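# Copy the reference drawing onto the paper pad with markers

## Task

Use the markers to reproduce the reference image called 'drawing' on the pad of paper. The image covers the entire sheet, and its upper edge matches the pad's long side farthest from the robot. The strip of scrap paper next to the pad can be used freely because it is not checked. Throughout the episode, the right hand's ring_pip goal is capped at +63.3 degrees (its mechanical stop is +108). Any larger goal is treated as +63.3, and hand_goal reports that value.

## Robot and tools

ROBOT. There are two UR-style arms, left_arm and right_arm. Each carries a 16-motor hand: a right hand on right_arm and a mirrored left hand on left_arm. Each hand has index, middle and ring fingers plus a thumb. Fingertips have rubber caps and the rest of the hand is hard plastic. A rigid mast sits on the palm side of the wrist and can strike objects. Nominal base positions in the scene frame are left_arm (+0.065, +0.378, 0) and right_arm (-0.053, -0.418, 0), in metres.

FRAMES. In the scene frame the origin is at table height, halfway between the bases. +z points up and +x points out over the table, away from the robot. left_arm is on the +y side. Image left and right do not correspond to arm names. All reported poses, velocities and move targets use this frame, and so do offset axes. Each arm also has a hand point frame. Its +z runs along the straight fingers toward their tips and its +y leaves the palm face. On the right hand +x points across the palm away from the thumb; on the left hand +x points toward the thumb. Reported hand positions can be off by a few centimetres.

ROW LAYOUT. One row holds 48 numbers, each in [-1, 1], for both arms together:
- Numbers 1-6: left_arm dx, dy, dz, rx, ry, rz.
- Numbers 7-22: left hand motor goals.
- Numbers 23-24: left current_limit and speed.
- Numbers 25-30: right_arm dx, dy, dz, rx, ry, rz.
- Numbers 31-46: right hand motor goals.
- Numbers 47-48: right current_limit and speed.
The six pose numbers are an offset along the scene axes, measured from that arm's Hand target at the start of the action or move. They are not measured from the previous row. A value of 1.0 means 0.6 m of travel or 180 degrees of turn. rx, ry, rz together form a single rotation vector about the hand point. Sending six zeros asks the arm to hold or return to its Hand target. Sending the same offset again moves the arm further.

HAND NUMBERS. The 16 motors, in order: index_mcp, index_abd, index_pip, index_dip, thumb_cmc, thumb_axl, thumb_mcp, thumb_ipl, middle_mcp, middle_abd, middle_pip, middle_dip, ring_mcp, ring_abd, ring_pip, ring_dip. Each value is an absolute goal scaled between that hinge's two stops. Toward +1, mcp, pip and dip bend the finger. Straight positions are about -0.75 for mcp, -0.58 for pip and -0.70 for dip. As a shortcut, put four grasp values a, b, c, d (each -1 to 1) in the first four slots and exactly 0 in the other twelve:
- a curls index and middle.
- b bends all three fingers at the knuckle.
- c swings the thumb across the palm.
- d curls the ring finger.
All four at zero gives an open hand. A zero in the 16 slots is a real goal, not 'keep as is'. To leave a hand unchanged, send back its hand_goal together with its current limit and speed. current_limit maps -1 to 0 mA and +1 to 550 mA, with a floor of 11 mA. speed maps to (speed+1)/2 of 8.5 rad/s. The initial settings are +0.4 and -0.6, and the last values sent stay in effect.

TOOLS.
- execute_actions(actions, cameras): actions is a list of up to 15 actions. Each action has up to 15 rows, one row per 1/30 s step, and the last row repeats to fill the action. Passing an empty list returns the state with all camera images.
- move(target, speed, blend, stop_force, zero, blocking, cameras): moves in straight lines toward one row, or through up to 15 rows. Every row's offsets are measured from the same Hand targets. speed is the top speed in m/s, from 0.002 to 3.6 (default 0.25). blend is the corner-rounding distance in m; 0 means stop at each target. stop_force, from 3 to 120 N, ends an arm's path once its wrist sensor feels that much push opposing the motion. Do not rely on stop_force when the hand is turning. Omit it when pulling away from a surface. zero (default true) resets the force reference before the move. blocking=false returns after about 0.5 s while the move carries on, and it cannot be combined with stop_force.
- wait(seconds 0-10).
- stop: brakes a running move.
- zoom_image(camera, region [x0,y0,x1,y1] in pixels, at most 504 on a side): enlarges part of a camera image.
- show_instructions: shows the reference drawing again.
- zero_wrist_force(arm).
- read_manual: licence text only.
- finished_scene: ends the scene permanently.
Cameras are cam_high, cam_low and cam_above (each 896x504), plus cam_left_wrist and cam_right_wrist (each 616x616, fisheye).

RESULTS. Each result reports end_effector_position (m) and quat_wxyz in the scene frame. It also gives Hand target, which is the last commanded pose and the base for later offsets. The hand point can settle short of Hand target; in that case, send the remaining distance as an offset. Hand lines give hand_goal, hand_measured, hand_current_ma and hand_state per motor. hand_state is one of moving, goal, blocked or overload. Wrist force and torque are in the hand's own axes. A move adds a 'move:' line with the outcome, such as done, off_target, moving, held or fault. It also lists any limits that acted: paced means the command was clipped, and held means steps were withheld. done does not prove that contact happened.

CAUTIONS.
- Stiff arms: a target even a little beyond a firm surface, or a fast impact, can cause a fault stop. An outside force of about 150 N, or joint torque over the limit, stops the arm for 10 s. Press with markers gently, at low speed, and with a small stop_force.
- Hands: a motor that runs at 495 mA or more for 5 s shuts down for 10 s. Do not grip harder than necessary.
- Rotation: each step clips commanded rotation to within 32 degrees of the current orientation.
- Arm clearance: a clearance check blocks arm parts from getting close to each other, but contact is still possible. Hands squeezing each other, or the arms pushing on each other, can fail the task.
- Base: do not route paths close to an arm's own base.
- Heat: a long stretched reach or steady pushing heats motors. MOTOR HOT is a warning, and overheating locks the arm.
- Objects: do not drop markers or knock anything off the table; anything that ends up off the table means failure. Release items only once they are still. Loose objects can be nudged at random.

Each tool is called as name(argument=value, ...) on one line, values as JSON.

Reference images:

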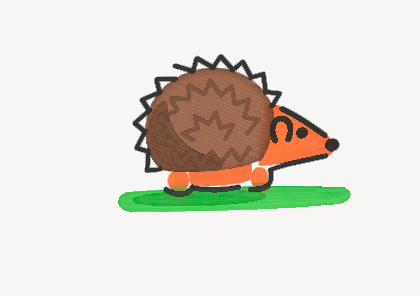

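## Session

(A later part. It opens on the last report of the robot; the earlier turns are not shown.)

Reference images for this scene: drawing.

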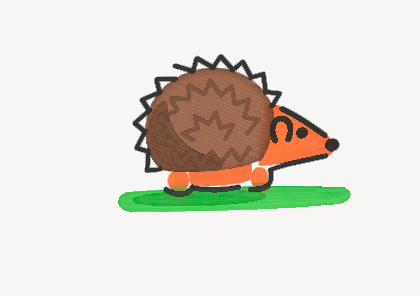

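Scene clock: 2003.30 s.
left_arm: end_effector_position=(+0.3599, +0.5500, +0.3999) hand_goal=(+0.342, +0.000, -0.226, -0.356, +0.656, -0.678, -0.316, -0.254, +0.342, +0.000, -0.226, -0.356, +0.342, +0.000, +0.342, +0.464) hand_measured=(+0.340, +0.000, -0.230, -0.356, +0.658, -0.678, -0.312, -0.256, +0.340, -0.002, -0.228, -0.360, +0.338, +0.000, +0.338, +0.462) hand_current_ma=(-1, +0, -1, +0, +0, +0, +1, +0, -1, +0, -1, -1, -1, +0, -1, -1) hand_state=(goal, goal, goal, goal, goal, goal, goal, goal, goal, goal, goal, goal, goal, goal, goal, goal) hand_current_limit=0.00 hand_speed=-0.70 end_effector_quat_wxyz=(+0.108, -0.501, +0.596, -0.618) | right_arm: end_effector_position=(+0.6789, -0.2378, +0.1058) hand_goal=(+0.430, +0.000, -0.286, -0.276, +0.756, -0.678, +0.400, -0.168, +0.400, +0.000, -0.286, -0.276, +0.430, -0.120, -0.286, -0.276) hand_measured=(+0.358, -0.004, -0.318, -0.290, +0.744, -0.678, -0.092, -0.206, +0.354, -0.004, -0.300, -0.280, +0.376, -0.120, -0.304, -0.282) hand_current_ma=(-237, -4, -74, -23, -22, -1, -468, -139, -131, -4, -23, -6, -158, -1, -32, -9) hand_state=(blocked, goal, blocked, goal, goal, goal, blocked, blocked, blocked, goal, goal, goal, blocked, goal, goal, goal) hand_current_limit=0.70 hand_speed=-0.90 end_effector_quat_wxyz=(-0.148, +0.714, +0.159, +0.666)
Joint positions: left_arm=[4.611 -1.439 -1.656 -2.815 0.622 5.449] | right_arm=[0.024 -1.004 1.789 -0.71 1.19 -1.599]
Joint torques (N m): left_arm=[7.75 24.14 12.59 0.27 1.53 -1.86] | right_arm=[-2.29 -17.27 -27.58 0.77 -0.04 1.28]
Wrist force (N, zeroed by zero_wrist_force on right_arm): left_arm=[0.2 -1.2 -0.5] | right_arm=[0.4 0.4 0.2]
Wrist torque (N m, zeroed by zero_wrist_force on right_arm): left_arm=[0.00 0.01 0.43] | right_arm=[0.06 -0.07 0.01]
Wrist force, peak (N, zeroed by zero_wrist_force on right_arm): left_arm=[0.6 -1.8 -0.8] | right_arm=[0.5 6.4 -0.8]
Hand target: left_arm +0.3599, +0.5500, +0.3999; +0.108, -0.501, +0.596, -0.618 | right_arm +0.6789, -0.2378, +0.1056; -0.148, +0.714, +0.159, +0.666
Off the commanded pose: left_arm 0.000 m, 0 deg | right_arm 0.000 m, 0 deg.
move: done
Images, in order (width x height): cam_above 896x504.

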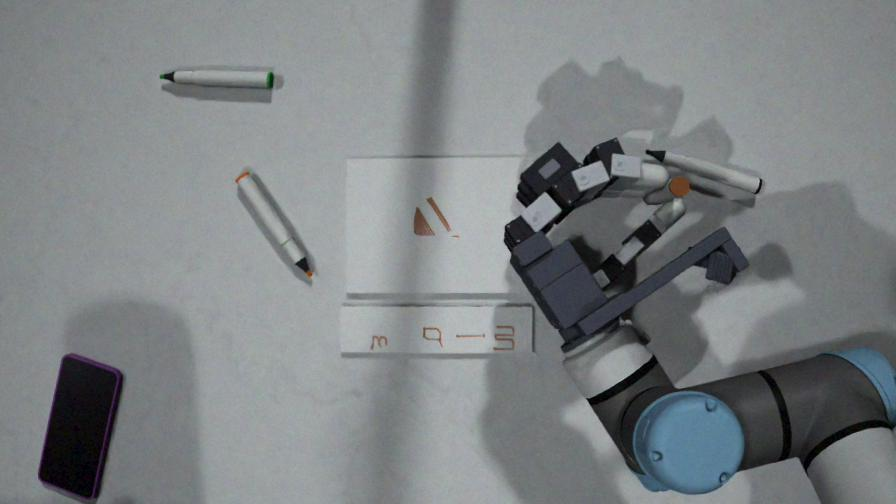

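move(target=[[0,0,0,0,0,0,0.342,0,-0.226,-0.355,0.657,-0.677,-0.315,-0.254,0.342,0,-0.226,-0.355,0.342,0,0.343,0.464,0,-0.7, 0.0433,0.4148,-0.026,0,0,0,0.43,0,-0.285,-0.275,0.757,-0.677,0.4,-0.168,0.40,0,-0.285,-0.275,0.43,-0.12,-0.285,-0.275,0.7,-0.9],[0,0,0,0,0,0,0.342,0,-0.226,-0.355,0.657,-0.677,-0.315,-0.254,0.342,0,-0.226,-0.355,0.342,0,0.343,0.464,0,-0.7, 0.05,0.3998,-0.026,0,0,0,0.43,0,-0.285,-0.275,0.757,-0.677,0.4,-0.168,0.40,0,-0.285,-0.275,0.43,-0.12,-0.285,-0.275,0.7,-0.9],[0,0,0,0,0,0,0.342,0,-0.226,-0.355,0.657,-0.677,-0.315,-0.254,0.342,0,-0.226,-0.355,0.342,0,0.343,0.464,0,-0.7, 0.05,0.3998,-0.0468,0,0,0,0.43,0,-0.285,-0.275,0.757,-0.677,0.4,-0.168,0.40,0,-0.285,-0.275,0.43,-0.12,-0.285,-0.275,0.7,-0.9]], speed=[0.15, 0.03, 0.03])

zero_wrist_force(arm="right_arm")

move(target=[[0,0,0,0,0,0,0.342,0,-0.226,-0.355,0.657,-0.677,-0.315,-0.254,0.342,0,-0.226,-0.355,0.342,0,0.343,0.464,0,-0.7, 0,0,-0.0035,0,0,0,0.43,0,-0.285,-0.275,0.757,-0.677,0.4,-0.168,0.40,0,-0.285,-0.275,0.43,-0.12,-0.285,-0.275,0.7,-0.9]], speed=0.01)

move(target=[[0,0,0,0,0,0,0.342,0,-0.226,-0.355,0.657,-0.677,-0.315,-0.254,0.342,0,-0.226,-0.355,0.342,0,0.343,0.464,0,-0.7, 0.0018,-0.00149,-0.0003,0,0,0,0.43,0,-0.285,-0.275,0.757,-0.677,0.4,-0.168,0.40,0,-0.285,-0.275,0.43,-0.12,-0.285,-0.275,0.7,-0.9],[0,0,0,0,0,0,0.342,0,-0.226,-0.355,0.657,-0.677,-0.315,-0.254,0.342,0,-0.226,-0.355,0.342,0,0.343,0.464,0,-0.7, -0.05399,-0.02626,-0.0012,0,0,0,0.43,0,-0.285,-0.275,0.757,-0.677,0.4,-0.168,0.40,0,-0.285,-0.275,0.43,-0.12,-0.285,-0.275,0.7,-0.9],[0,0,0,0,0,0,0.342,0,-0.226,-0.355,0.657,-0.677,-0.315,-0.254,0.342,0,-0.226,-0.355,0.342,0,0.343,0.464,0,-0.7, -0.05442,-0.02875,-0.0002,0,0,0,0.43,0,-0.285,-0.275,0.757,-0.677,0.4,-0.168,0.40,0,-0.285,-0.275,0.43,-0.12,-0.285,-0.275,0.7,-0.9],[0,0,0,0,0,0,0.342,0,-0.226,-0.355,0.657,-0.677,-0.315,-0.254,0.342,0,-0.226,-0.355,0.342,0,0.343,0.464,0,-0.7, 0.00367,-0.00296,0.0007,0,0,0,0.43,0,-0.285,-0.275,0.757,-0.677,0.4,-0.168,0.40,0,-0.285,-0.275,0.43,-0.12,-0.285,-0.275,0.7,-0.9],[0,0,0,0,0,0,0.342,0,-0.226,-0.355,0.657,-0.677,-0.315,-0.254,0.342,0,-0.226,-0.355,0.342,0,0.343,0.464,0,-0.7, 0.00547,-0.00445,-0.0003,0,0,0,0.43,0,-0.285,-0.275,0.757,-0.677,0.4,-0.168,0.40,0,-0.285,-0.275,0.43,-0.12,-0.285,-0.275,0.7,-0.9],[0,0,0,0,0,0,0.342,0,-0.226,-0.355,0.657,-0.677,-0.315,-0.254,0.342,0,-0.226,-0.355,0.342,0,0.343,0.464,0,-0.7, -0.05476,-0.03119,-0.0013,0,0,0,0.43,0,-0.285,-0.275,0.757,-0.677,0.4,-0.168,0.40,0,-0.285,-0.275,0.43,-0.12,-0.285,-0.275,0.7,-0.9],[0,0,0,0,0,0,0.342,0,-0.226,-0.355,0.657,-0.677,-0.315,-0.254,0.342,0,-0.226,-0.355,0.342,0,0.343,0.464,0,-0.7, -0.05509,-0.03364,-0.0003,0,0,0,0.43,0,-0.285,-0.275,0.757,-0.677,0.4,-0.168,0.40,0,-0.285,-0.275,0.43,-0.12,-0.285,-0.275,0.7,-0.9],[0,0,0,0,0,0,0.342,0,-0.226,-0.355,0.657,-0.677,-0.315,-0.254,0.342,0,-0.226,-0.355,0.342,0,0.343,0.464,0,-0.7, 0.00728,-0.00595,0.0007,0,0,0,0.43,0,-0.285,-0.275,0.757,-0.677,0.4,-0.168,0.40,0,-0.285,-0.275,0.43,-0.12,-0.285,-0.275,0.7,-0.9],[0,0,0,0,0,0,0.342,0,-0.226,-0.355,0.657,-0.677,-0.315,-0.254,0.342,0,-0.226,-0.355,0.342,0,0.343,0.464,0,-0.7, 0.00916,-0.00741,-0.0003,0,0,0,0.43,0,-0.285,-0.275,0.757,-0.677,0.4,-0.168,0.40,0,-0.285,-0.275,0.43,-0.12,-0.285,-0.275,0.7,-0.9],[0,0,0,0,0,0,0.342,0,-0.226,-0.355,0.657,-0.677,-0.315,-0.254,0.342,0,-0.226,-0.355,0.342,0,0.343,0.464,0,-0.7, -0.05544,-0.03609,-0.0013,0,0,0,0.43,0,-0.285,-0.275,0.757,-0.677,0.4,-0.168,0.40,0,-0.285,-0.275,0.43,-0.12,-0.285,-0.275,0.7,-0.9],[0,0,0,0,0,0,0.342,0,-0.226,-0.355,0.657,-0.677,-0.315,-0.254,0.342,0,-0.226,-0.355,0.342,0,0.343,0.464,0,-0.7, -0.05586,-0.03857,-0.0003,0,0,0,0.43,0,-0.285,-0.275,0.757,-0.677,0.4,-0.168,0.40,0,-0.285,-0.275,0.43,-0.12,-0.285,-0.275,0.7,-0.9],[0,0,0,0,0,0,0.342,0,-0.226,-0.355,0.657,-0.677,-0.315,-0.254,0.342,0,-0.226,-0.355,0.342,0,0.343,0.464,0,-0.7, 0.01049,-0.00911,0.0008,0,0,0,0.43,0,-0.285,-0.275,0.757,-0.677,0.4,-0.168,0.40,0,-0.285,-0.275,0.43,-0.12,-0.285,-0.275,0.7,-0.9]], speed=0.05, blend=[0.001,0.001,0.001,0.001,0.001,0.001,0.001,0.001,0.001,0.001,0.001,0])

move(target=[[0,0,0,0,0,0,0.342,0,-0.226,-0.355,0.657,-0.677,-0.315,-0.254,0.342,0,-0.226,-0.355,0.342,0,0.343,0.464,0,-0.7, 0.00119,-0.00176,-0.001,0,0,0,0.43,0,-0.285,-0.275,0.757,-0.677,0.4,-0.168,0.40,0,-0.285,-0.275,0.43,-0.12,-0.285,-0.275,0.7,-0.9],[0,0,0,0,0,0,0.342,0,-0.226,-0.355,0.657,-0.677,-0.315,-0.254,0.342,0,-0.226,-0.355,0.342,0,0.343,0.464,0,-0.7, -0.0667,-0.0319,-0.0021,0,0,0,0.43,0,-0.285,-0.275,0.757,-0.677,0.4,-0.168,0.40,0,-0.285,-0.275,0.43,-0.12,-0.285,-0.275,0.7,-0.9],[0,0,0,0,0,0,0.342,0,-0.226,-0.355,0.657,-0.677,-0.315,-0.254,0.342,0,-0.226,-0.355,0.342,0,0.343,0.464,0,-0.7, -0.06704,-0.03436,-0.0011,0,0,0,0.43,0,-0.285,-0.275,0.757,-0.677,0.4,-0.168,0.40,0,-0.285,-0.275,0.43,-0.12,-0.285,-0.275,0.7,-0.9],[0,0,0,0,0,0,0.342,0,-0.226,-0.355,0.657,-0.677,-0.315,-0.254,0.342,0,-0.226,-0.355,0.342,0,0.343,0.464,0,-0.7, 0.00245,-0.0035,0,0,0,0,0.43,0,-0.285,-0.275,0.757,-0.677,0.4,-0.168,0.40,0,-0.285,-0.275,0.43,-0.12,-0.285,-0.275,0.7,-0.9],[0,0,0,0,0,0,0.342,0,-0.226,-0.355,0.657,-0.677,-0.315,-0.254,0.342,0,-0.226,-0.355,0.342,0,0.343,0.464,0,-0.7, 0.00363,-0.00527,-0.001,0,0,0,0.43,0,-0.285,-0.275,0.757,-0.677,0.4,-0.168,0.40,0,-0.285,-0.275,0.43,-0.12,-0.285,-0.275,0.7,-0.9],[0,0,0,0,0,0,0.342,0,-0.226,-0.355,0.657,-0.677,-0.315,-0.254,0.342,0,-0.226,-0.355,0.342,0,0.343,0.464,0,-0.7, -0.06746,-0.03683,-0.0021,0,0,0,0.43,0,-0.285,-0.275,0.757,-0.677,0.4,-0.168,0.40,0,-0.285,-0.275,0.43,-0.12,-0.285,-0.275,0.7,-0.9],[0,0,0,0,0,0,0.342,0,-0.226,-0.355,0.657,-0.677,-0.315,-0.254,0.342,0,-0.226,-0.355,0.342,0,0.343,0.464,0,-0.7, -0.0678,-0.03928,-0.0012,0,0,0,0.43,0,-0.285,-0.275,0.757,-0.677,0.4,-0.168,0.40,0,-0.285,-0.275,0.43,-0.12,-0.285,-0.275,0.7,-0.9],[0,0,0,0,0,0,0.342,0,-0.226,-0.355,0.657,-0.677,-0.315,-0.254,0.342,0,-0.226,-0.355,0.342,0,0.343,0.464,0,-0.7, 0.00491,-0.007,0,0,0,0,0.43,0,-0.285,-0.275,0.757,-0.677,0.4,-0.168,0.40,0,-0.285,-0.275,0.43,-0.12,-0.285,-0.275,0.7,-0.9],[0,0,0,0,0,0,0.342,0,-0.226,-0.355,0.657,-0.677,-0.315,-0.254,0.342,0,-0.226,-0.355,0.342,0,0.343,0.464,0,-0.7, 0.00609,-0.00877,-0.001,0,0,0,0.43,0,-0.285,-0.275,0.757,-0.677,0.4,-0.168,0.40,0,-0.285,-0.275,0.43,-0.12,-0.285,-0.275,0.7,-0.9],[0,0,0,0,0,0,0.342,0,-0.226,-0.355,0.657,-0.677,-0.315,-0.254,0.342,0,-0.226,-0.355,0.342,0,0.343,0.464,0,-0.7, -0.06814,-0.04173,-0.0022,0,0,0,0.43,0,-0.285,-0.275,0.757,-0.677,0.4,-0.168,0.40,0,-0.285,-0.275,0.43,-0.12,-0.285,-0.275,0.7,-0.9],[0,0,0,0,0,0,0.342,0,-0.226,-0.355,0.657,-0.677,-0.315,-0.254,0.342,0,-0.226,-0.355,0.342,0,0.343,0.464,0,-0.7, -0.06856,-0.04421,-0.0012,0,0,0,0.43,0,-0.285,-0.275,0.757,-0.677,0.4,-0.168,0.40,0,-0.285,-0.275,0.43,-0.12,-0.285,-0.275,0.7,-0.9],[0,0,0,0,0,0,0.342,0,-0.226,-0.355,0.657,-0.677,-0.315,-0.254,0.342,0,-0.226,-0.355,0.342,0,0.343,0.464,0,-0.7, 0.00728,-0.01054,0,0,0,0,0.43,0,-0.285,-0.275,0.757,-0.677,0.4,-0.168,0.40,0,-0.285,-0.275,0.43,-0.12,-0.285,-0.275,0.7,-0.9]], speed=0.05, blend=[0.001,0.001,0.001,0.001,0.001,0.001,0.001,0.001,0.001,0.001,0.001,0])

move(target=[[0,0,0,0,0,0,0.342,0,-0.226,-0.355,0.657,-0.677,-0.315,-0.254,0.342,0,-0.226,-0.355,0.342,0,0.343,0.464,0,-0.7, 0,0,0.02,0,0,0,0.43,0,-0.285,-0.275,0.757,-0.677,0.4,-0.168,0.40,0,-0.285,-0.275,0.43,-0.12,-0.285,-0.275,0.7,-0.9],[0,0,0,0,0,0,0.342,0,-0.226,-0.355,0.657,-0.677,-0.315,-0.254,0.342,0,-0.226,-0.355,0.342,0,0.343,0.464,0,-0.7, -0.05,-0.38,0.05,0,0,0,0.43,0,-0.285,-0.275,0.757,-0.677,0.4,-0.168,0.40,0,-0.285,-0.275,0.43,-0.12,-0.285,-0.275,0.7,-0.9]], speed=[0.05, 0.2], cameras=["cam_above"])

zoom_image(camera="cam_above", region=[400, 180, 480, 260])

Scene clock: 2049.83 s.
left_arm: end_effector_position=(+0.3599, +0.5500, +0.3999) hand_goal=(+0.342, +0.000, -0.226, -0.356, +0.656, -0.678, -0.316, -0.254, +0.342, +0.000, -0.226, -0.356, +0.342, +0.000, +0.342, +0.464) hand_measured=(+0.340, +0.000, -0.230, -0.356, +0.658, -0.678, -0.312, -0.256, +0.340, -0.002, -0.228, -0.360, +0.338, +0.000, +0.338, +0.462) hand_current_ma=(-1, +0, -1, +0, +0, +0, +1, +0, -1, +0, -1, -1, -1, +0, -1, -1) hand_state=(goal, goal, goal, goal, goal, goal, goal, goal, goal, goal, goal, goal, goal, goal, goal, goal) hand_current_limit=0.00 hand_speed=-0.70 end_effector_quat_wxyz=(+0.108, -0.501, +0.596, -0.618) | right_arm: end_effector_position=(+0.7089, +0.0020, +0.0773) hand_goal=(+0.430, +0.000, -0.286, -0.276, +0.756, -0.678, +0.400, -0.168, +0.400, +0.000, -0.286, -0.276, +0.430, -0.120, -0.286, -0.276) hand_measured=(+0.358, -0.004, -0.318, -0.290, +0.744, -0.678, -0.092, -0.206, +0.354, -0.004, -0.300, -0.280, +0.376, -0.122, -0.304, -0.282) hand_current_ma=(-236, -4, -74, -23, -22, -1, -468, -139, -130, -4, -23, -6, -157, -1, -32, -9) hand_state=(blocked, goal, blocked, goal, goal, goal, blocked, blocked, blocked, goal, goal, goal, blocked, goal, goal, goal) hand_current_limit=0.70 hand_speed=-0.90 end_effector_quat_wxyz=(-0.148, +0.714, +0.159, +0.666)
Joint positions: left_arm=[4.611 -1.439 -1.656 -2.815 0.622 5.449] | right_arm=[0.42 -0.699 1.296 -0.527 1.586 -1.57]
Joint torques (N m): left_arm=[7.19 23.69 13.26 0.26 1.5 -1.86] | right_arm=[9.78 -52.38 -10.97 0.36 1.38 0.04]
Wrist force (N, zeroed by zero_wrist_force on right_arm): left_arm=[0.5 -1.4 -0.5] | right_arm=[0.5 0.4 0.4]
Wrist torque (N m, zeroed by zero_wrist_force on right_arm): left_arm=[-0.01 -0.02 0.45] | right_arm=[0.00 -0.06 0.05]
Wrist force, peak (N, zeroed by zero_wrist_force on right_arm): left_arm=[0.6 -1.8 -0.7] | right_arm=[0.4 3.8 -0.9]
Hand target: left_arm +0.3599, +0.5500, +0.3999; +0.108, -0.501, +0.596, -0.618 | right_arm +0.7089, +0.0020, +0.0775; -0.148, +0.714, +0.159, +0.666
Off the commanded pose: left_arm 0.000 m, 0 deg | right_arm 0.000 m, 0 deg.
move: done

Wrist force sensor zeroed.

Scene clock: 2050.53 s.
left_arm: end_effector_position=(+0.3599, +0.5500, +0.3999) hand_goal=(+0.342, +0.000, -0.226, -0.356, +0.656, -0.678, -0.316, -0.254, +0.342, +0.000, -0.226, -0.356, +0.342, +0.000, +0.342, +0.464) hand_measured=(+0.340, +0.000, -0.230, -0.356, +0.658, -0.678, -0.312, -0.256, +0.340, -0.002, -0.228, -0.360, +0.338, +0.000, +0.338, +0.462) hand_current_ma=(-1, +0, -1, +0, +0, +0, +1, +0, -1, +0, -1, -1, -1, +0, -1, -1) hand_state=(goal, goal, goal, goal, goal, goal, goal, goal, goal, goal, goal, goal, goal, goal, goal, goal) hand_current_limit=0.00 hand_speed=-0.70 end_effector_quat_wxyz=(+0.108, -0.501, +0.596, -0.618) | right_arm: end_effector_position=(+0.7089, +0.0020, +0.0754) hand_goal=(+0.430, +0.000, -0.286, -0.276, +0.756, -0.678, +0.400, -0.168, +0.400, +0.000, -0.286, -0.276, +0.430, -0.120, -0.286, -0.276) hand_measured=(+0.358, -0.004, -0.318, -0.290, +0.744, -0.678, -0.092, -0.206, +0.354, -0.004, -0.300, -0.280, +0.376, -0.122, -0.304, -0.282) hand_current_ma=(-236, -4, -74, -23, -22, -1, -467, -139, -130, -4, -23, -6, -157, -1, -32, -9) hand_state=(blocked, goal, blocked, goal, goal, goal, blocked, blocked, blocked, goal, goal, goal, blocked, goal, goal, goal) hand_current_limit=0.70 hand_speed=-0.90 end_effector_quat_wxyz=(-0.148, +0.714, +0.159, +0.666)
Joint positions: left_arm=[4.611 -1.439 -1.656 -2.815 0.622 5.449] | right_arm=[0.42 -0.696 1.296 -0.53 1.586 -1.57]
Joint torques (N m): left_arm=[6.77 23.75 13.36 0.21 1.64 -1.75] | right_arm=[9.68 -27.82 -4.54 -2.96 1.36 1.47]
Wrist force (N, zeroed by zero_wrist_force on right_arm): left_arm=[0.5 -1.6 -0.8] | right_arm=[1.0 -0.1 -0.1]
Wrist torque (N m, zeroed by zero_wrist_force on right_arm): left_arm=[-0.02 -0.03 0.46] | right_arm=[-0.02 -0.03 -0.08]
Wrist force, peak (N, zeroed by zero_wrist_force on right_arm): left_arm=[0.7 -1.6 -0.7] | right_arm=[1.2 0.1 -0.4]
Hand target: left_arm +0.3599, +0.5500, +0.3999; +0.108, -0.501, +0.596, -0.618 | right_arm +0.7089, +0.0020, +0.0754; -0.148, +0.714, +0.159, +0.666
Off the commanded pose: left_arm 0.000 m, 0 deg | right_arm 0.000 m, 0 deg.
move: done

Scene clock: 2055.90 s.
left_arm: end_effector_position=(+0.3599, +0.5500, +0.3999) hand_goal=(+0.342, +0.000, -0.226, -0.356, +0.656, -0.678, -0.316, -0.254, +0.342, +0.000, -0.226, -0.356, +0.342, +0.000, +0.342, +0.464) hand_measured=(+0.340, +0.000, -0.230, -0.356, +0.658, -0.678, -0.312, -0.256, +0.340, -0.002, -0.228, -0.360, +0.338, +0.000, +0.338, +0.462) hand_current_ma=(-1, +0, -1, +0, +0, +0, +1, +0, -1, +0, -1, -1, -1, +0, -1, -1) hand_state=(goal, goal, goal, goal, goal, goal, goal, goal, goal, goal, goal, goal, goal, goal, goal, goal) hand_current_limit=0.00 hand_speed=-0.70 end_effector_quat_wxyz=(+0.108, -0.501, +0.596, -0.618) | right_arm: end_effector_position=(+0.7152, -0.0034, +0.0755) hand_goal=(+0.430, +0.000, -0.286, -0.276, +0.756, -0.678, +0.400, -0.168, +0.400, +0.000, -0.286, -0.276, +0.430, -0.120, -0.286, -0.276) hand_measured=(+0.358, -0.002, -0.322, -0.290, +0.744, -0.678, -0.092, -0.206, +0.354, -0.004, -0.300, -0.280, +0.378, -0.122, -0.304, -0.282) hand_current_ma=(-236, -2, -83, -25, -21, -1, -467, -139, -130, -4, -23, -6, -148, -2, -32, -9) hand_state=(blocked, goal, blocked, goal, goal, goal, blocked, blocked, blocked, goal, goal, goal, blocked, goal, goal, goal) hand_current_limit=0.70 hand_speed=-0.90 end_effector_quat_wxyz=(-0.148, +0.714, +0.159, +0.666) end_effector_velocity=(-0.001, -0.001, -0.001) end_effector_angular_velocity=(+0.000, +0.002, +0.000)
Joint positions: left_arm=[4.611 -1.439 -1.656 -2.815 0.622 5.449] | right_arm=[0.408 -0.693 1.289 -0.526 1.574 -1.571]
Joint velocities: left_arm=[within noise] | right_arm=[-0.001 -0.001 0.005 -0.002 -0.001 0]
Joint torques (N m): left_arm=[7.53 23.21 13.11 0.5 1.71 -1.65] | right_arm=[-8.19 -72.29 -5.4 -3.57 0.24 -1.28]
Wrist force (N, zeroed by zero_wrist_force on right_arm): left_arm=[0.8 -1.5 -0.6] | right_arm=[1.0 -0.2 0.1]
Wrist torque (N m, zeroed by zero_wrist_force on right_arm): left_arm=[-0.03 -0.06 0.48] | right_arm=[-0.01 -0.04 -0.03]
Wrist force, peak (N, zeroed by zero_wrist_force on right_arm): left_arm=[0.6 -1.7 -0.7] | right_arm=[3.0 -0.3 1.3]
Hand target: left_arm +0.3599, +0.5500, +0.3999; +0.108, -0.501, +0.596, -0.618 | right_arm +0.7152, -0.0034, +0.0759; -0.148, +0.714, +0.159, +0.666
Off the commanded pose: left_arm 0.000 m, 0 deg | right_arm 0.000 m, 0 deg.
move: done; blend cut to 0.0007 m at target 1, 0.0008 m at target 2, 0.0008 m at target 3, 0.0008 m at target 4, 0.0008 m at target 5, 0.0008 m at target 6, 0.0008 m at target 7, 0.0008 m at target 8, 0.0008 m at target 9, 0.0008 m at target 10, 0.0008 m at target 11

Scene clock: 2062.10 s.
left_arm: end_effector_position=(+0.3599, +0.5500, +0.3999) hand_goal=(+0.342, +0.000, -0.226, -0.356, +0.656, -0.678, -0.316, -0.254, +0.342, +0.000, -0.226, -0.356, +0.342, +0.000, +0.342, +0.464) hand_measured=(+0.340, +0.000, -0.230, -0.356, +0.658, -0.678, -0.312, -0.256, +0.340, -0.002, -0.228, -0.360, +0.338, +0.000, +0.338, +0.462) hand_current_ma=(-1, +0, -1, +0, +0, +0, +1, +0, -1, +0, -1, -1, -1, +0, -1, -1) hand_state=(goal, goal, goal, goal, goal, goal, goal, goal, goal, goal, goal, goal, goal, goal, goal, goal) hand_current_limit=0.00 hand_speed=-0.70 end_effector_quat_wxyz=(+0.108, -0.501, +0.596, -0.618) | right_arm: end_effector_position=(+0.7196, -0.0098, +0.0755) hand_goal=(+0.430, +0.000, -0.286, -0.276, +0.756, -0.678, +0.400, -0.168, +0.400, +0.000, -0.286, -0.276, +0.430, -0.120, -0.286, -0.276) hand_measured=(+0.358, -0.002, -0.322, -0.290, +0.744, -0.678, -0.092, -0.206, +0.354, -0.004, -0.300, -0.280, +0.380, -0.122, -0.304, -0.282) hand_current_ma=(-236, -1, -86, -26, -22, -1, -467, -139, -130, -4, -23, -6, -145, -1, -32, -9) hand_state=(blocked, goal, blocked, goal, goal, goal, blocked, blocked, blocked, goal, goal, goal, blocked, goal, goal, goal) hand_current_limit=0.70 hand_speed=-0.90 end_effector_quat_wxyz=(-0.148, +0.714, +0.159, +0.666)
Joint positions: left_arm=[4.611 -1.439 -1.656 -2.815 0.622 5.449] | right_arm=[0.397 -0.693 1.29 -0.526 1.562 -1.572]
Joint torques (N m): left_arm=[7.54 22.34 14.21 0.38 1.46 -1.83] | right_arm=[-9.67 -72.91 -3.69 -3.48 0.51 -1.29]
Wrist force (N, zeroed by zero_wrist_force on right_arm): left_arm=[0.5 -1.4 -0.5] | right_arm=[1.0 0.0 0.2]
Wrist torque (N m, zeroed by zero_wrist_force on right_arm): left_arm=[-0.03 -0.01 0.45] | right_arm=[0.02 -0.03 -0.05]
Wrist force, peak (N, zeroed by zero_wrist_force on right_arm): left_arm=[1.0 -1.7 -0.7] | right_arm=[2.7 -0.2 0.9]
Hand target: left_arm +0.3599, +0.5500, +0.3999; +0.108, -0.501, +0.596, -0.618 | right_arm +0.7196, -0.0098, +0.0759; -0.148, +0.714, +0.159, +0.666
Off the commanded pose: left_arm 0.000 m, 0 deg | right_arm 0.000 m, 0 deg.
move: done; blend cut to 0.0007 m at target 1, 0.0008 m at target 2, 0.0008 m at target 3, 0.0007 m at target 4, 0.0007 m at target 5, 0.0008 m at target 6, 0.0008 m at target 7, 0.0007 m at target 8, 0.0007 m at target 9, 0.0008 m at target 10, 0.0008 m at target 11

Scene clock: 2064.33 s.
left_arm: end_effector_position=(+0.3599, +0.5500, +0.3999) hand_goal=(+0.342, +0.000, -0.226, -0.356, +0.656, -0.678, -0.316, -0.254, +0.342, +0.000, -0.226, -0.356, +0.342, +0.000, +0.342, +0.464) hand_measured=(+0.340, +0.000, -0.230, -0.356, +0.658, -0.678, -0.312, -0.256, +0.340, -0.002, -0.228, -0.360, +0.338, +0.000, +0.338, +0.462) hand_current_ma=(-1, +0, -1, +0, +0, +0, +1, +0, -1, +0, -1, -1, -1, +0, -1, -1) hand_state=(goal, goal, goal, goal, goal, goal, goal, goal, goal, goal, goal, goal, goal, goal, goal, goal) hand_current_limit=0.00 hand_speed=-0.70 end_effector_quat_wxyz=(+0.108, -0.501, +0.596, -0.618) | right_arm: end_effector_position=(+0.6896, -0.2377, +0.1061) hand_goal=(+0.430, +0.000, -0.286, -0.276, +0.756, -0.678, +0.400, -0.168, +0.400, +0.000, -0.286, -0.276, +0.430, -0.120, -0.286, -0.276) hand_measured=(+0.358, -0.002, -0.322, -0.290, +0.744, -0.678, -0.092, -0.206, +0.354, -0.004, -0.300, -0.280, +0.380, -0.122, -0.304, -0.282) hand_current_ma=(-236, -2, -86, -26, -22, -1, -467, -139, -130, -4, -23, -6, -145, -2, -32, -9) hand_state=(blocked, goal, blocked, goal, goal, goal, blocked, blocked, blocked, goal, goal, goal, blocked, goal, goal, goal) hand_current_limit=0.70 hand_speed=-0.90 end_effector_quat_wxyz=(-0.148, +0.714, +0.159, +0.666)
Joint positions: left_arm=[4.611 -1.439 -1.656 -2.815 0.622 5.449] | right_arm=[0.023 -0.986 1.756 -0.694 1.189 -1.599]
Joint torques (N m): left_arm=[6.95 24.06 13.84 0.59 1.57 -1.93] | right_arm=[-1.07 -17.52 -27.91 0.69 0.06 1.45]
Wrist force (N, zeroed by zero_wrist_force on right_arm): left_arm=[0.4 -1.4 -0.6] | right_arm=[0.1 0.1 0.1]
Wrist torque (N m, zeroed by zero_wrist_force on right_arm): left_arm=[-0.02 -0.01 0.44] | right_arm=[0.04 -0.05 0.00]
Wrist force, peak (N, zeroed by zero_wrist_force on right_arm): left_arm=[0.8 -1.7 -0.6] | right_arm=[0.1 5.2 -1.1]
Hand target: left_arm +0.3599, +0.5500, +0.3999; +0.108, -0.501, +0.596, -0.618 | right_arm +0.6896, -0.2378, +0.1059; -0.148, +0.714, +0.159, +0.666
Off the commanded pose: left_arm 0.000 m, 0 deg | right_arm 0.000 m, 0 deg.
move: done
Images, in order (width x height): cam_above 896x504.

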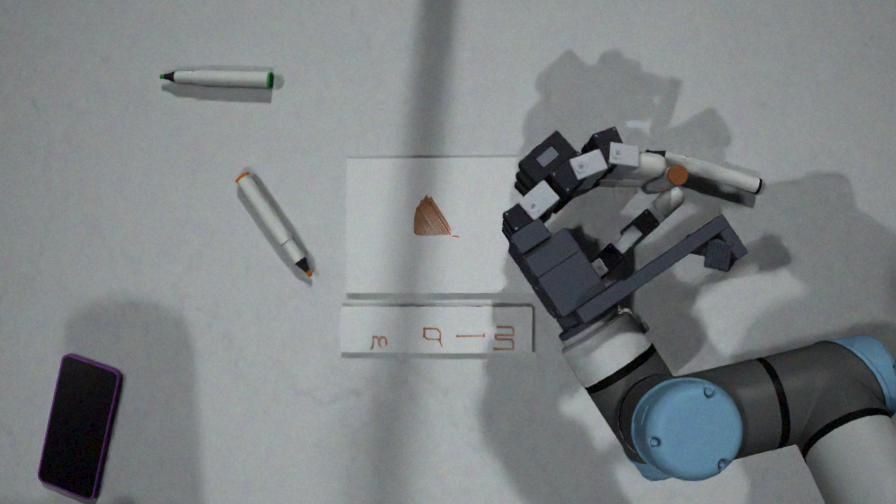

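Scaled by 6.300.

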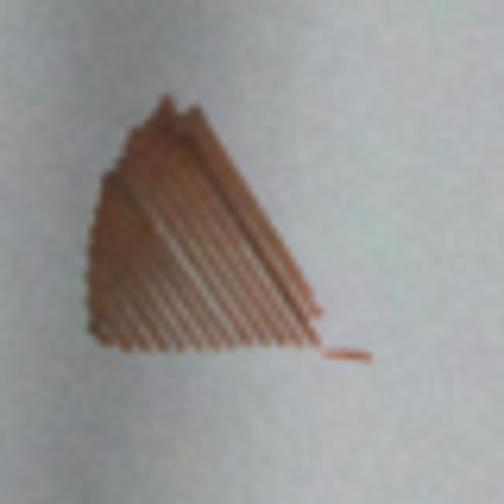

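move(target=[[0,0,0,0,0,0,0.342,0,-0.226,-0.355,0.657,-0.677,-0.315,-0.254,0.342,0,-0.226,-0.355,0.342,0,0.343,0.464,0,-0.7, 0.044,0.3945,-0.0265,0,0,0,0.43,0,-0.285,-0.275,0.757,-0.677,0.4,-0.168,0.40,0,-0.285,-0.275,0.43,-0.12,-0.285,-0.275,0.7,-0.9],[0,0,0,0,0,0,0.342,0,-0.226,-0.355,0.657,-0.677,-0.315,-0.254,0.342,0,-0.226,-0.355,0.342,0,0.343,0.464,0,-0.7, 0.0507,0.3795,-0.0265,0,0,0,0.43,0,-0.285,-0.275,0.757,-0.677,0.4,-0.168,0.40,0,-0.285,-0.275,0.43,-0.12,-0.285,-0.275,0.7,-0.9],[0,0,0,0,0,0,0.342,0,-0.226,-0.355,0.657,-0.677,-0.315,-0.254,0.342,0,-0.226,-0.355,0.342,0,0.343,0.464,0,-0.7, 0.0507,0.3795,-0.047,0,0,0,0.43,0,-0.285,-0.275,0.757,-0.677,0.4,-0.168,0.40,0,-0.285,-0.275,0.43,-0.12,-0.285,-0.275,0.7,-0.9]], speed=[0.15, 0.03, 0.03])

zero_wrist_force(arm="right_arm")

move(target=[[0,0,0,0,0,0,0.342,0,-0.226,-0.355,0.657,-0.677,-0.315,-0.254,0.342,0,-0.226,-0.355,0.342,0,0.343,0.464,0,-0.7, 0,0,-0.0037,0,0,0,0.43,0,-0.285,-0.275,0.757,-0.677,0.4,-0.168,0.40,0,-0.285,-0.275,0.43,-0.12,-0.285,-0.275,0.7,-0.9]], speed=0.01)

move(target=[[0,0,0,0,0,0,0.342,0,-0.226,-0.355,0.657,-0.677,-0.315,-0.254,0.342,0,-0.226,-0.355,0.342,0,0.343,0.464,0,-0.7, -0.07745,-0.03438,-0.0016,0,0,0,0.43,0,-0.285,-0.275,0.757,-0.677,0.4,-0.168,0.40,0,-0.285,-0.275,0.43,-0.12,-0.285,-0.275,0.7,-0.9],[0,0,0,0,0,0,0.342,0,-0.226,-0.355,0.657,-0.677,-0.315,-0.254,0.342,0,-0.226,-0.355,0.342,0,0.343,0.464,0,-0.7, -0.07653,-0.03857,-0.0006,0,0,0,0.43,0,-0.285,-0.275,0.757,-0.677,0.4,-0.168,0.40,0,-0.285,-0.275,0.43,-0.12,-0.285,-0.275,0.7,-0.9],[0,0,0,0,0,0,0.342,0,-0.226,-0.355,0.657,-0.677,-0.315,-0.254,0.342,0,-0.226,-0.355,0.342,0,0.343,0.464,0,-0.7, 0.00161,-0.00388,0.0007,0,0,0,0.43,0,-0.285,-0.275,0.757,-0.677,0.4,-0.168,0.40,0,-0.285,-0.275,0.43,-0.12,-0.285,-0.275,0.7,-0.9],[0,0,0,0,0,0,0.342,0,-0.226,-0.355,0.657,-0.677,-0.315,-0.254,0.342,0,-0.226,-0.355,0.342,0,0.343,0.464,0,-0.7, -0.00008,-0.00463,-0.0004,0,0,0,0.43,0,-0.285,-0.275,0.757,-0.677,0.4,-0.168,0.40,0,-0.285,-0.275,0.43,-0.12,-0.285,-0.275,0.7,-0.9],[0,0,0,0,0,0,0.342,0,-0.226,-0.355,0.657,-0.677,-0.315,-0.254,0.342,0,-0.226,-0.355,0.342,0,0.343,0.464,0,-0.7, -0.07722,-0.03887,-0.0016,0,0,0,0.43,0,-0.285,-0.275,0.757,-0.677,0.4,-0.168,0.40,0,-0.285,-0.275,0.43,-0.12,-0.285,-0.275,0.7,-0.9],[0,0,0,0,0,0,0.342,0,-0.226,-0.355,0.657,-0.677,-0.315,-0.254,0.342,0,-0.226,-0.355,0.342,0,0.343,0.464,0,-0.7, -0.07606,-0.04295,-0.0006,0,0,0,0.43,0,-0.285,-0.275,0.757,-0.677,0.4,-0.168,0.40,0,-0.285,-0.275,0.43,-0.12,-0.285,-0.275,0.7,-0.9],[0,0,0,0,0,0,0.342,0,-0.226,-0.355,0.657,-0.677,-0.315,-0.254,0.342,0,-0.226,-0.355,0.342,0,0.343,0.464,0,-0.7, 0.00307,-0.00781,0.0007,0,0,0,0.43,0,-0.285,-0.275,0.757,-0.677,0.4,-0.168,0.40,0,-0.285,-0.275,0.43,-0.12,-0.285,-0.275,0.7,-0.9],[0,0,0,0,0,0,0.342,0,-0.226,-0.355,0.657,-0.677,-0.315,-0.254,0.342,0,-0.226,-0.355,0.342,0,0.343,0.464,0,-0.7, 0.00139,-0.00856,-0.0004,0,0,0,0.43,0,-0.285,-0.275,0.757,-0.677,0.4,-0.168,0.40,0,-0.285,-0.275,0.43,-0.12,-0.285,-0.275,0.7,-0.9],[0,0,0,0,0,0,0.342,0,-0.226,-0.355,0.657,-0.677,-0.315,-0.254,0.342,0,-0.226,-0.355,0.342,0,0.343,0.464,0,-0.7, -0.07675,-0.04325,-0.0016,0,0,0,0.43,0,-0.285,-0.275,0.757,-0.677,0.4,-0.168,0.40,0,-0.285,-0.275,0.43,-0.12,-0.285,-0.275,0.7,-0.9],[0,0,0,0,0,0,0.342,0,-0.226,-0.355,0.657,-0.677,-0.315,-0.254,0.342,0,-0.226,-0.355,0.342,0,0.343,0.464,0,-0.7, -0.07561,-0.04733,-0.0006,0,0,0,0.43,0,-0.285,-0.275,0.757,-0.677,0.4,-0.168,0.40,0,-0.285,-0.275,0.43,-0.12,-0.285,-0.275,0.7,-0.9],[0,0,0,0,0,0,0.342,0,-0.226,-0.355,0.657,-0.677,-0.315,-0.254,0.342,0,-0.226,-0.355,0.342,0,0.343,0.464,0,-0.7, 0.00445,-0.01179,0.0007,0,0,0,0.43,0,-0.285,-0.275,0.757,-0.677,0.4,-0.168,0.40,0,-0.285,-0.275,0.43,-0.12,-0.285,-0.275,0.7,-0.9],[0,0,0,0,0,0,0.342,0,-0.226,-0.355,0.657,-0.677,-0.315,-0.254,0.342,0,-0.226,-0.355,0.342,0,0.343,0.464,0,-0.7, 0.00276,-0.01254,-0.0004,0,0,0,0.43,0,-0.285,-0.275,0.757,-0.677,0.4,-0.168,0.40,0,-0.285,-0.275,0.43,-0.12,-0.285,-0.275,0.7,-0.9]], speed=0.05, blend=[0.001,0.001,0.001,0.001,0.001,0.001,0.001,0.001,0.001,0.001,0.001,0])

move(target=[[0,0,0,0,0,0,0.342,0,-0.226,-0.355,0.657,-0.677,-0.315,-0.254,0.342,0,-0.226,-0.355,0.342,0,0.343,0.464,0,-0.7, -0.07906,-0.0351,-0.0013,0,0,0,0.43,0,-0.285,-0.275,0.757,-0.677,0.4,-0.168,0.40,0,-0.285,-0.275,0.43,-0.12,-0.285,-0.275,0.7,-0.9],[0,0,0,0,0,0,0.342,0,-0.226,-0.355,0.657,-0.677,-0.315,-0.254,0.342,0,-0.226,-0.355,0.342,0,0.343,0.464,0,-0.7, -0.07753,-0.03901,-0.0003,0,0,0,0.43,0,-0.285,-0.275,0.757,-0.677,0.4,-0.168,0.40,0,-0.285,-0.275,0.43,-0.12,-0.285,-0.275,0.7,-0.9],[0,0,0,0,0,0,0.342,0,-0.226,-0.355,0.657,-0.677,-0.315,-0.254,0.342,0,-0.226,-0.355,0.342,0,0.343,0.464,0,-0.7, 0.00314,-0.0032,0.001,0,0,0,0.43,0,-0.285,-0.275,0.757,-0.677,0.4,-0.168,0.40,0,-0.285,-0.275,0.43,-0.12,-0.285,-0.275,0.7,-0.9],[0,0,0,0,0,0,0.342,0,-0.226,-0.355,0.657,-0.677,-0.315,-0.254,0.342,0,-0.226,-0.355,0.342,0,0.343,0.464,0,-0.7, 0.00145,-0.00395,0,0,0,0,0.43,0,-0.285,-0.275,0.757,-0.677,0.4,-0.168,0.40,0,-0.285,-0.275,0.43,-0.12,-0.285,-0.275,0.7,-0.9],[0,0,0,0,0,0,0.342,0,-0.226,-0.355,0.657,-0.677,-0.315,-0.254,0.342,0,-0.226,-0.355,0.342,0,0.343,0.464,0,-0.7, -0.07722,-0.03887,-0.0013,0,0,0,0.43,0,-0.285,-0.275,0.757,-0.677,0.4,-0.168,0.40,0,-0.285,-0.275,0.43,-0.12,-0.285,-0.275,0.7,-0.9],[0,0,0,0,0,0,0.342,0,-0.226,-0.355,0.657,-0.677,-0.315,-0.254,0.342,0,-0.226,-0.355,0.342,0,0.343,0.464,0,-0.7, -0.07515,-0.04254,-0.0003,0,0,0,0.43,0,-0.285,-0.275,0.757,-0.677,0.4,-0.168,0.40,0,-0.285,-0.275,0.43,-0.12,-0.285,-0.275,0.7,-0.9],[0,0,0,0,0,0,0.342,0,-0.226,-0.355,0.657,-0.677,-0.315,-0.254,0.342,0,-0.226,-0.355,0.342,0,0.343,0.464,0,-0.7, 0.00422,-0.0073,0.001,0,0,0,0.43,0,-0.285,-0.275,0.757,-0.677,0.4,-0.168,0.40,0,-0.285,-0.275,0.43,-0.12,-0.285,-0.275,0.7,-0.9],[0,0,0,0,0,0,0.342,0,-0.226,-0.355,0.657,-0.677,-0.315,-0.254,0.342,0,-0.226,-0.355,0.342,0,0.343,0.464,0,-0.7, 0.002,-0.00829,0,0,0,0,0.43,0,-0.285,-0.275,0.757,-0.677,0.4,-0.168,0.40,0,-0.285,-0.275,0.43,-0.12,-0.285,-0.275,0.7,-0.9],[0,0,0,0,0,0,0.342,0,-0.226,-0.355,0.657,-0.677,-0.315,-0.254,0.342,0,-0.226,-0.355,0.342,0,0.343,0.464,0,-0.7, -0.07484,-0.0424,-0.0013,0,0,0,0.43,0,-0.285,-0.275,0.757,-0.677,0.4,-0.168,0.40,0,-0.285,-0.275,0.43,-0.12,-0.285,-0.275,0.7,-0.9],[0,0,0,0,0,0,0.342,0,-0.226,-0.355,0.657,-0.677,-0.315,-0.254,0.342,0,-0.226,-0.355,0.342,0,0.343,0.464,0,-0.7, -0.07277,-0.04608,-0.0003,0,0,0,0.43,0,-0.285,-0.275,0.757,-0.677,0.4,-0.168,0.40,0,-0.285,-0.275,0.43,-0.12,-0.285,-0.275,0.7,-0.9],[0,0,0,0,0,0,0.342,0,-0.226,-0.355,0.657,-0.677,-0.315,-0.254,0.342,0,-0.226,-0.355,0.342,0,0.343,0.464,0,-0.7, 0.00452,-0.01176,0.001,0,0,0,0.43,0,-0.285,-0.275,0.757,-0.677,0.4,-0.168,0.40,0,-0.285,-0.275,0.43,-0.12,-0.285,-0.275,0.7,-0.9],[0,0,0,0,0,0,0.342,0,-0.226,-0.355,0.657,-0.677,-0.315,-0.254,0.342,0,-0.226,-0.355,0.342,0,0.343,0.464,0,-0.7, 0.00223,-0.01278,-0.0001,0,0,0,0.43,0,-0.285,-0.275,0.757,-0.677,0.4,-0.168,0.40,0,-0.285,-0.275,0.43,-0.12,-0.285,-0.275,0.7,-0.9]], speed=0.05, blend=[0.001,0.001,0.001,0.001,0.001,0.001,0.001,0.001,0.001,0.001,0.001,0])

move(target=[[0,0,0,0,0,0,0.342,0,-0.226,-0.355,0.657,-0.677,-0.315,-0.254,0.342,0,-0.226,-0.355,0.342,0,0.343,0.464,0,-0.7, 0,0,0.02,0,0,0,0.43,0,-0.285,-0.275,0.757,-0.677,0.4,-0.168,0.40,0,-0.285,-0.275,0.43,-0.12,-0.285,-0.275,0.7,-0.9],[0,0,0,0,0,0,0.342,0,-0.226,-0.355,0.657,-0.677,-0.315,-0.254,0.342,0,-0.226,-0.355,0.342,0,0.343,0.464,0,-0.7, -0.05,-0.36,0.05,0,0,0,0.43,0,-0.285,-0.275,0.757,-0.677,0.4,-0.168,0.40,0,-0.285,-0.275,0.43,-0.12,-0.285,-0.275,0.7,-0.9]], speed=[0.05, 0.2], cameras=["cam_above"])

zoom_image(camera="cam_above", region=[400, 180, 480, 260])

Scene clock: 2129.20 s.
left_arm: end_effector_position=(+0.3599, +0.5500, +0.3999) hand_goal=(+0.342, +0.000, -0.226, -0.356, +0.656, -0.678, -0.316, -0.254, +0.342, +0.000, -0.226, -0.356, +0.342, +0.000, +0.342, +0.464) hand_measured=(+0.340, +0.000, -0.230, -0.356, +0.658, -0.678, -0.312, -0.256, +0.340, -0.002, -0.228, -0.360, +0.338, +0.000, +0.338, +0.462) hand_current_ma=(-1, +0, -1, +0, +0, +0, +1, +0, -1, +0, -1, -1, -1, +0, -1, -1) hand_state=(goal, goal, goal, goal, goal, goal, goal, goal, goal, goal, goal, goal, goal, goal, goal, goal) hand_current_limit=0.00 hand_speed=-0.70 end_effector_quat_wxyz=(+0.108, -0.501, +0.596, -0.618) | right_arm: end_effector_position=(+0.7200, -0.0101, +0.0774) hand_goal=(+0.430, +0.000, -0.286, -0.276, +0.756, -0.678, +0.400, -0.168, +0.400, +0.000, -0.286, -0.276, +0.430, -0.120, -0.286, -0.276) hand_measured=(+0.358, -0.002, -0.322, -0.290, +0.744, -0.678, -0.092, -0.206, +0.354, -0.004, -0.300, -0.280, +0.380, -0.122, -0.304, -0.282) hand_current_ma=(-236, -2, -86, -26, -22, -1, -467, -139, -128, -5, -23, -6, -145, -2, -32, -9) hand_state=(blocked, goal, blocked, goal, goal, goal, blocked, blocked, blocked, goal, goal, goal, blocked, goal, goal, goal) hand_current_limit=0.70 hand_speed=-0.90 end_effector_quat_wxyz=(-0.148, +0.714, +0.159, +0.666) end_effector_velocity=(-0.001, +0.000, -0.001) end_effector_angular_velocity=(-0.002, +0.005, +0.000)
Joint positions: left_arm=[4.611 -1.439 -1.656 -2.815 0.622 5.449] | right_arm=[0.396 -0.696 1.289 -0.523 1.561 -1.572]
Joint velocities: left_arm=[within noise] | right_arm=[0 0 -0.001 0.006 0 0]
Joint torques (N m): left_arm=[7.42 22.2 14.23 0.38 1.57 -1.79] | right_arm=[9.42 -52.01 -11.64 0.34 1.6 0.03]
Wrist force (N, zeroed by zero_wrist_force on right_arm): left_arm=[0.4 -1.5 -0.7] | right_arm=[-0.4 0.2 0.0]
Wrist torque (N m, zeroed by zero_wrist_force on right_arm): left_arm=[-0.02 -0.01 0.44] | right_arm=[0.04 0.04 -0.02]
Wrist force, peak (N, zeroed by zero_wrist_force on right_arm): left_arm=[0.6 -1.7 -0.8] | right_arm=[-0.2 3.6 -1.3]
Hand target: left_arm +0.3599, +0.5500, +0.3999; +0.108, -0.501, +0.596, -0.618 | right_arm +0.7200, -0.0101, +0.0777; -0.148, +0.714, +0.159, +0.666
Off the commanded pose: left_arm 0.000 m, 0 deg | right_arm 0.000 m, 0 deg.
move: done

Wrist force sensor zeroed.

Scene clock: 2129.90 s.
left_arm: end_effector_position=(+0.3599, +0.5500, +0.3999) hand_goal=(+0.342, +0.000, -0.226, -0.356, +0.656, -0.678, -0.316, -0.254, +0.342, +0.000, -0.226, -0.356, +0.342, +0.000, +0.342, +0.464) hand_measured=(+0.340, +0.000, -0.230, -0.356, +0.658, -0.678, -0.312, -0.256, +0.340, -0.002, -0.228, -0.360, +0.338, +0.000, +0.338, +0.462) hand_current_ma=(-1, +0, -1, +0, +0, +0, +1, +0, -1, +0, -1, -1, -1, +0, -1, -1) hand_state=(goal, goal, goal, goal, goal, goal, goal, goal, goal, goal, goal, goal, goal, goal, goal, goal) hand_current_limit=0.00 hand_speed=-0.70 end_effector_quat_wxyz=(+0.108, -0.501, +0.596, -0.618) | right_arm: end_effector_position=(+0.7200, -0.0101, +0.0755) hand_goal=(+0.430, +0.000, -0.286, -0.276, +0.756, -0.678, +0.400, -0.168, +0.400, +0.000, -0.286, -0.276, +0.430, -0.120, -0.286, -0.276) hand_measured=(+0.358, -0.002, -0.322, -0.290, +0.744, -0.678, -0.092, -0.206, +0.354, -0.004, -0.300, -0.280, +0.380, -0.122, -0.304, -0.282) hand_current_ma=(-236, -2, -86, -26, -22, -1, -468, -139, -128, -5, -23, -6, -145, -2, -32, -9) hand_state=(blocked, goal, blocked, goal, goal, goal, blocked, blocked, blocked, goal, goal, goal, blocked, goal, goal, goal) hand_current_limit=0.70 hand_speed=-0.90 end_effector_quat_wxyz=(-0.148, +0.714, +0.159, +0.666)
Joint positions: left_arm=[4.611 -1.439 -1.656 -2.815 0.622 5.449] | right_arm=[0.396 -0.693 1.29 -0.527 1.561 -1.572]
Joint torques (N m): left_arm=[6.17 22.87 13.79 0.36 1.64 -1.87] | right_arm=[10.11 -28.36 -4.61 -2.85 1.38 1.34]
Wrist force (N, zeroed by zero_wrist_force on right_arm): left_arm=[0.6 -1.5 -0.4] | right_arm=[1.1 -0.5 0.0]
Wrist torque (N m, zeroed by zero_wrist_force on right_arm): left_arm=[-0.04 -0.03 0.46] | right_arm=[-0.07 -0.06 -0.07]
Wrist force, peak (N, zeroed by zero_wrist_force on right_arm): left_arm=[0.3 -1.9 -0.8] | right_arm=[1.5 -0.3 0.0]
Hand target: left_arm +0.3599, +0.5500, +0.3999; +0.108, -0.501, +0.596, -0.618 | right_arm +0.7200, -0.0101, +0.0755; -0.148, +0.714, +0.159, +0.666
Off the commanded pose: left_arm 0.000 m, 0 deg | right_arm 0.000 m, 0 deg.
move: done

Scene clock: 2136.70 s.
left_arm: end_effector_position=(+0.3599, +0.5500, +0.3999) hand_goal=(+0.342, +0.000, -0.226, -0.356, +0.656, -0.678, -0.316, -0.254, +0.342, +0.000, -0.226, -0.356, +0.342, +0.000, +0.342, +0.464) hand_measured=(+0.340, +0.000, -0.230, -0.356, +0.658, -0.678, -0.312, -0.256, +0.340, -0.002, -0.228, -0.360, +0.338, +0.000, +0.338, +0.462) hand_current_ma=(-1, +0, -1, +0, +0, +0, +1, +0, -1, +0, -1, -1, -1, +0, -1, -1) hand_state=(goal, goal, goal, goal, goal, goal, goal, goal, goal, goal, goal, goal, goal, goal, goal, goal) hand_current_limit=0.00 hand_speed=-0.70 end_effector_quat_wxyz=(+0.108, -0.501, +0.596, -0.618) | right_arm: end_effector_position=(+0.7216, -0.0176, +0.0750) hand_goal=(+0.430, +0.000, -0.286, -0.276, +0.756, -0.678, +0.400, -0.168, +0.400, +0.000, -0.286, -0.276, +0.430, -0.120, -0.286, -0.276) hand_measured=(+0.358, +0.004, -0.322, -0.292, +0.746, -0.678, -0.092, -0.206, +0.354, +0.000, -0.300, -0.280, +0.380, -0.116, -0.304, -0.282) hand_current_ma=(-236, +3, -89, -28, -17, -1, -467, -141, -128, +1, -23, -6, -140, +3, -32, -9) hand_state=(blocked, goal, blocked, goal, goal, goal, blocked, blocked, blocked, goal, goal, goal, blocked, goal, goal, goal) hand_current_limit=0.70 hand_speed=-0.90 end_effector_quat_wxyz=(-0.148, +0.714, +0.159, +0.666)
Joint positions: left_arm=[4.611 -1.439 -1.656 -2.815 0.622 5.449] | right_arm=[0.384 -0.699 1.302 -0.533 1.55 -1.573]
Joint torques (N m): left_arm=[6.67 23.58 13.71 0.66 1.76 -1.93] | right_arm=[8.66 -71.86 -8.15 -2.59 1.2 -0.81]
Wrist force (N, zeroed by zero_wrist_force on right_arm): left_arm=[0.5 -1.5 -0.8] | right_arm=[1.7 -0.4 0.4]
Wrist torque (N m, zeroed by zero_wrist_force on right_arm): left_arm=[-0.01 -0.03 0.46] | right_arm=[-0.06 -0.10 -0.08]
Wrist force, peak (N, zeroed by zero_wrist_force on right_arm): left_arm=[0.6 -1.8 -0.7] | right_arm=[3.2 -0.6 1.4]
Hand target: left_arm +0.3599, +0.5500, +0.3999; +0.108, -0.501, +0.596, -0.618 | right_arm +0.7216, -0.0176, +0.0752; -0.148, +0.714, +0.159, +0.666
Off the commanded pose: left_arm 0.000 m, 0 deg | right_arm 0.000 m, 0 deg.
move: done; blend cut to 0.0006 m at target 3, 0.0006 m at target 4, 0.0006 m at target 7, 0.0006 m at target 8, 0.0006 m at target 11

Scene clock: 2143.53 s.
left_arm: end_effector_position=(+0.3599, +0.5500, +0.3999) hand_goal=(+0.342, +0.000, -0.226, -0.356, +0.656, -0.678, -0.316, -0.254, +0.342, +0.000, -0.226, -0.356, +0.342, +0.000, +0.342, +0.464) hand_measured=(+0.340, +0.000, -0.230, -0.356, +0.658, -0.678, -0.312, -0.256, +0.340, -0.002, -0.228, -0.360, +0.338, +0.000, +0.338, +0.462) hand_current_ma=(-1, +0, -1, +0, +0, +0, +1, +0, -1, +0, -1, -1, -1, +0, -1, -1) hand_state=(goal, goal, goal, goal, goal, goal, goal, goal, goal, goal, goal, goal, goal, goal, goal, goal) hand_current_limit=0.00 hand_speed=-0.70 end_effector_quat_wxyz=(+0.108, -0.501, +0.596, -0.618) | right_arm: end_effector_position=(+0.7230, -0.0253, +0.0749) hand_goal=(+0.430, +0.000, -0.286, -0.276, +0.756, -0.678, +0.400, -0.168, +0.400, +0.000, -0.286, -0.276, +0.430, -0.120, -0.286, -0.276) hand_measured=(+0.358, +0.004, -0.324, -0.292, +0.746, -0.678, -0.092, -0.206, +0.354, +0.002, -0.300, -0.280, +0.382, -0.116, -0.304, -0.282) hand_current_ma=(-236, +5, -90, -28, -16, -1, -468, -141, -128, +1, -23, -6, -138, +3, -32, -9) hand_state=(blocked, goal, blocked, goal, goal, goal, blocked, blocked, blocked, goal, goal, goal, blocked, goal, goal, goal) hand_current_limit=0.70 hand_speed=-0.90 end_effector_quat_wxyz=(-0.148, +0.714, +0.159, +0.666)
Joint positions: left_arm=[4.611 -1.439 -1.656 -2.815 0.622 5.449] | right_arm=[0.372 -0.705 1.316 -0.54 1.538 -1.574]
Joint torques (N m): left_arm=[7.07 22.8 14.34 0.52 1.82 -1.69] | right_arm=[8.86 -72.9 -13.03 -1.99 1.08 1.55]
Wrist force (N, zeroed by zero_wrist_force on right_arm): left_arm=[0.6 -1.4 -0.6] | right_arm=[1.7 -0.7 0.5]
Wrist torque (N m, zeroed by zero_wrist_force on right_arm): left_arm=[-0.02 -0.04 0.46] | right_arm=[-0.06 -0.08 -0.08]
Wrist force, peak (N, zeroed by zero_wrist_force on right_arm): left_arm=[0.7 -1.7 -0.8] | right_arm=[3.0 -0.7 1.0]
Hand target: left_arm +0.3599, +0.5500, +0.3999; +0.108, -0.501, +0.596, -0.618 | right_arm +0.7230, -0.0252, +0.0752; -0.148, +0.714, +0.159, +0.666
Off the commanded pose: left_arm 0.000 m, 0 deg | right_arm 0.000 m, 0 deg.
move: done; blend cut to 0.0006 m at target 3, 0.0006 m at target 4, 0.0008 m at target 7, 0.0008 m at target 8, 0.0008 m at target 11

Scene clock: 2145.70 s.
left_arm: end_effector_position=(+0.3599, +0.5500, +0.3999) hand_goal=(+0.342, +0.000, -0.226, -0.356, +0.656, -0.678, -0.316, -0.254, +0.342, +0.000, -0.226, -0.356, +0.342, +0.000, +0.342, +0.464) hand_measured=(+0.340, +0.000, -0.230, -0.356, +0.658, -0.678, -0.312, -0.256, +0.340, -0.002, -0.228, -0.360, +0.338, +0.000, +0.338, +0.462) hand_current_ma=(-1, +0, -1, +0, +0, +0, +1, +0, -1, +0, -1, -1, -1, +0, -1, -1) hand_state=(goal, goal, goal, goal, goal, goal, goal, goal, goal, goal, goal, goal, goal, goal, goal, goal) hand_current_limit=0.00 hand_speed=-0.70 end_effector_quat_wxyz=(+0.108, -0.501, +0.596, -0.618) | right_arm: end_effector_position=(+0.6930, -0.2412, +0.1053) hand_goal=(+0.430, +0.000, -0.286, -0.276, +0.756, -0.678, +0.400, -0.168, +0.400, +0.000, -0.286, -0.276, +0.430, -0.120, -0.286, -0.276) hand_measured=(+0.358, -0.002, -0.324, -0.292, +0.744, -0.678, -0.092, -0.206, +0.354, -0.004, -0.300, -0.280, +0.382, -0.122, -0.304, -0.282) hand_current_ma=(-236, -1, -90, -28, -23, -1, -468, -141, -127, -5, -23, -6, -138, -2, -32, -9) hand_state=(blocked, goal, blocked, goal, goal, goal, blocked, blocked, blocked, goal, goal, goal, blocked, goal, goal, goal) hand_current_limit=0.70 hand_speed=-0.90 end_effector_quat_wxyz=(-0.148, +0.714, +0.159, +0.666)
Joint positions: left_arm=[4.611 -1.439 -1.656 -2.815 0.622 5.449] | right_arm=[0.016 -0.981 1.749 -0.692 1.182 -1.6]
Joint torques (N m): left_arm=[6.97 22.48 14.68 0.4 1.64 -1.63] | right_arm=[-0.55 -17.95 -28.14 0.64 0.08 1.4]
Wrist force (N, zeroed by zero_wrist_force on right_arm): left_arm=[0.7 -1.6 -0.5] | right_arm=[0.4 -0.2 0.1]
Wrist torque (N m, zeroed by zero_wrist_force on right_arm): left_arm=[-0.05 -0.05 0.47] | right_arm=[-0.02 -0.08 0.01]
Wrist force, peak (N, zeroed by zero_wrist_force on right_arm): left_arm=[0.7 -1.9 -0.5] | right_arm=[-0.2 -5.8 1.5]
Hand target: left_arm +0.3599, +0.5500, +0.3999; +0.108, -0.501, +0.596, -0.618 | right_arm +0.6930, -0.2412, +0.1052; -0.148, +0.714, +0.159, +0.666
Off the commanded pose: left_arm 0.000 m, 0 deg | right_arm 0.000 m, 0 deg.
move: done
Images, in order (width x height): cam_above 896x504.

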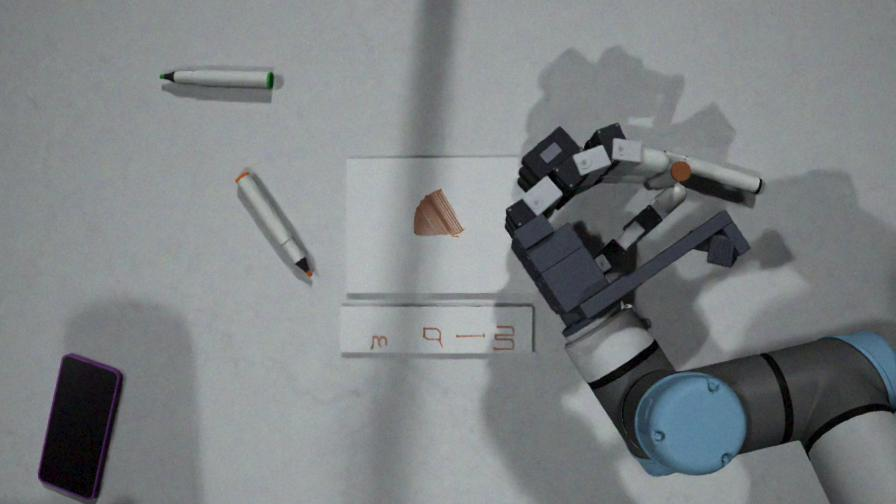

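Scaled by 6.300.

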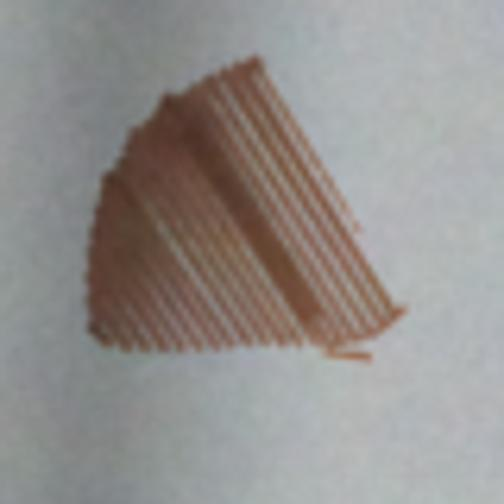

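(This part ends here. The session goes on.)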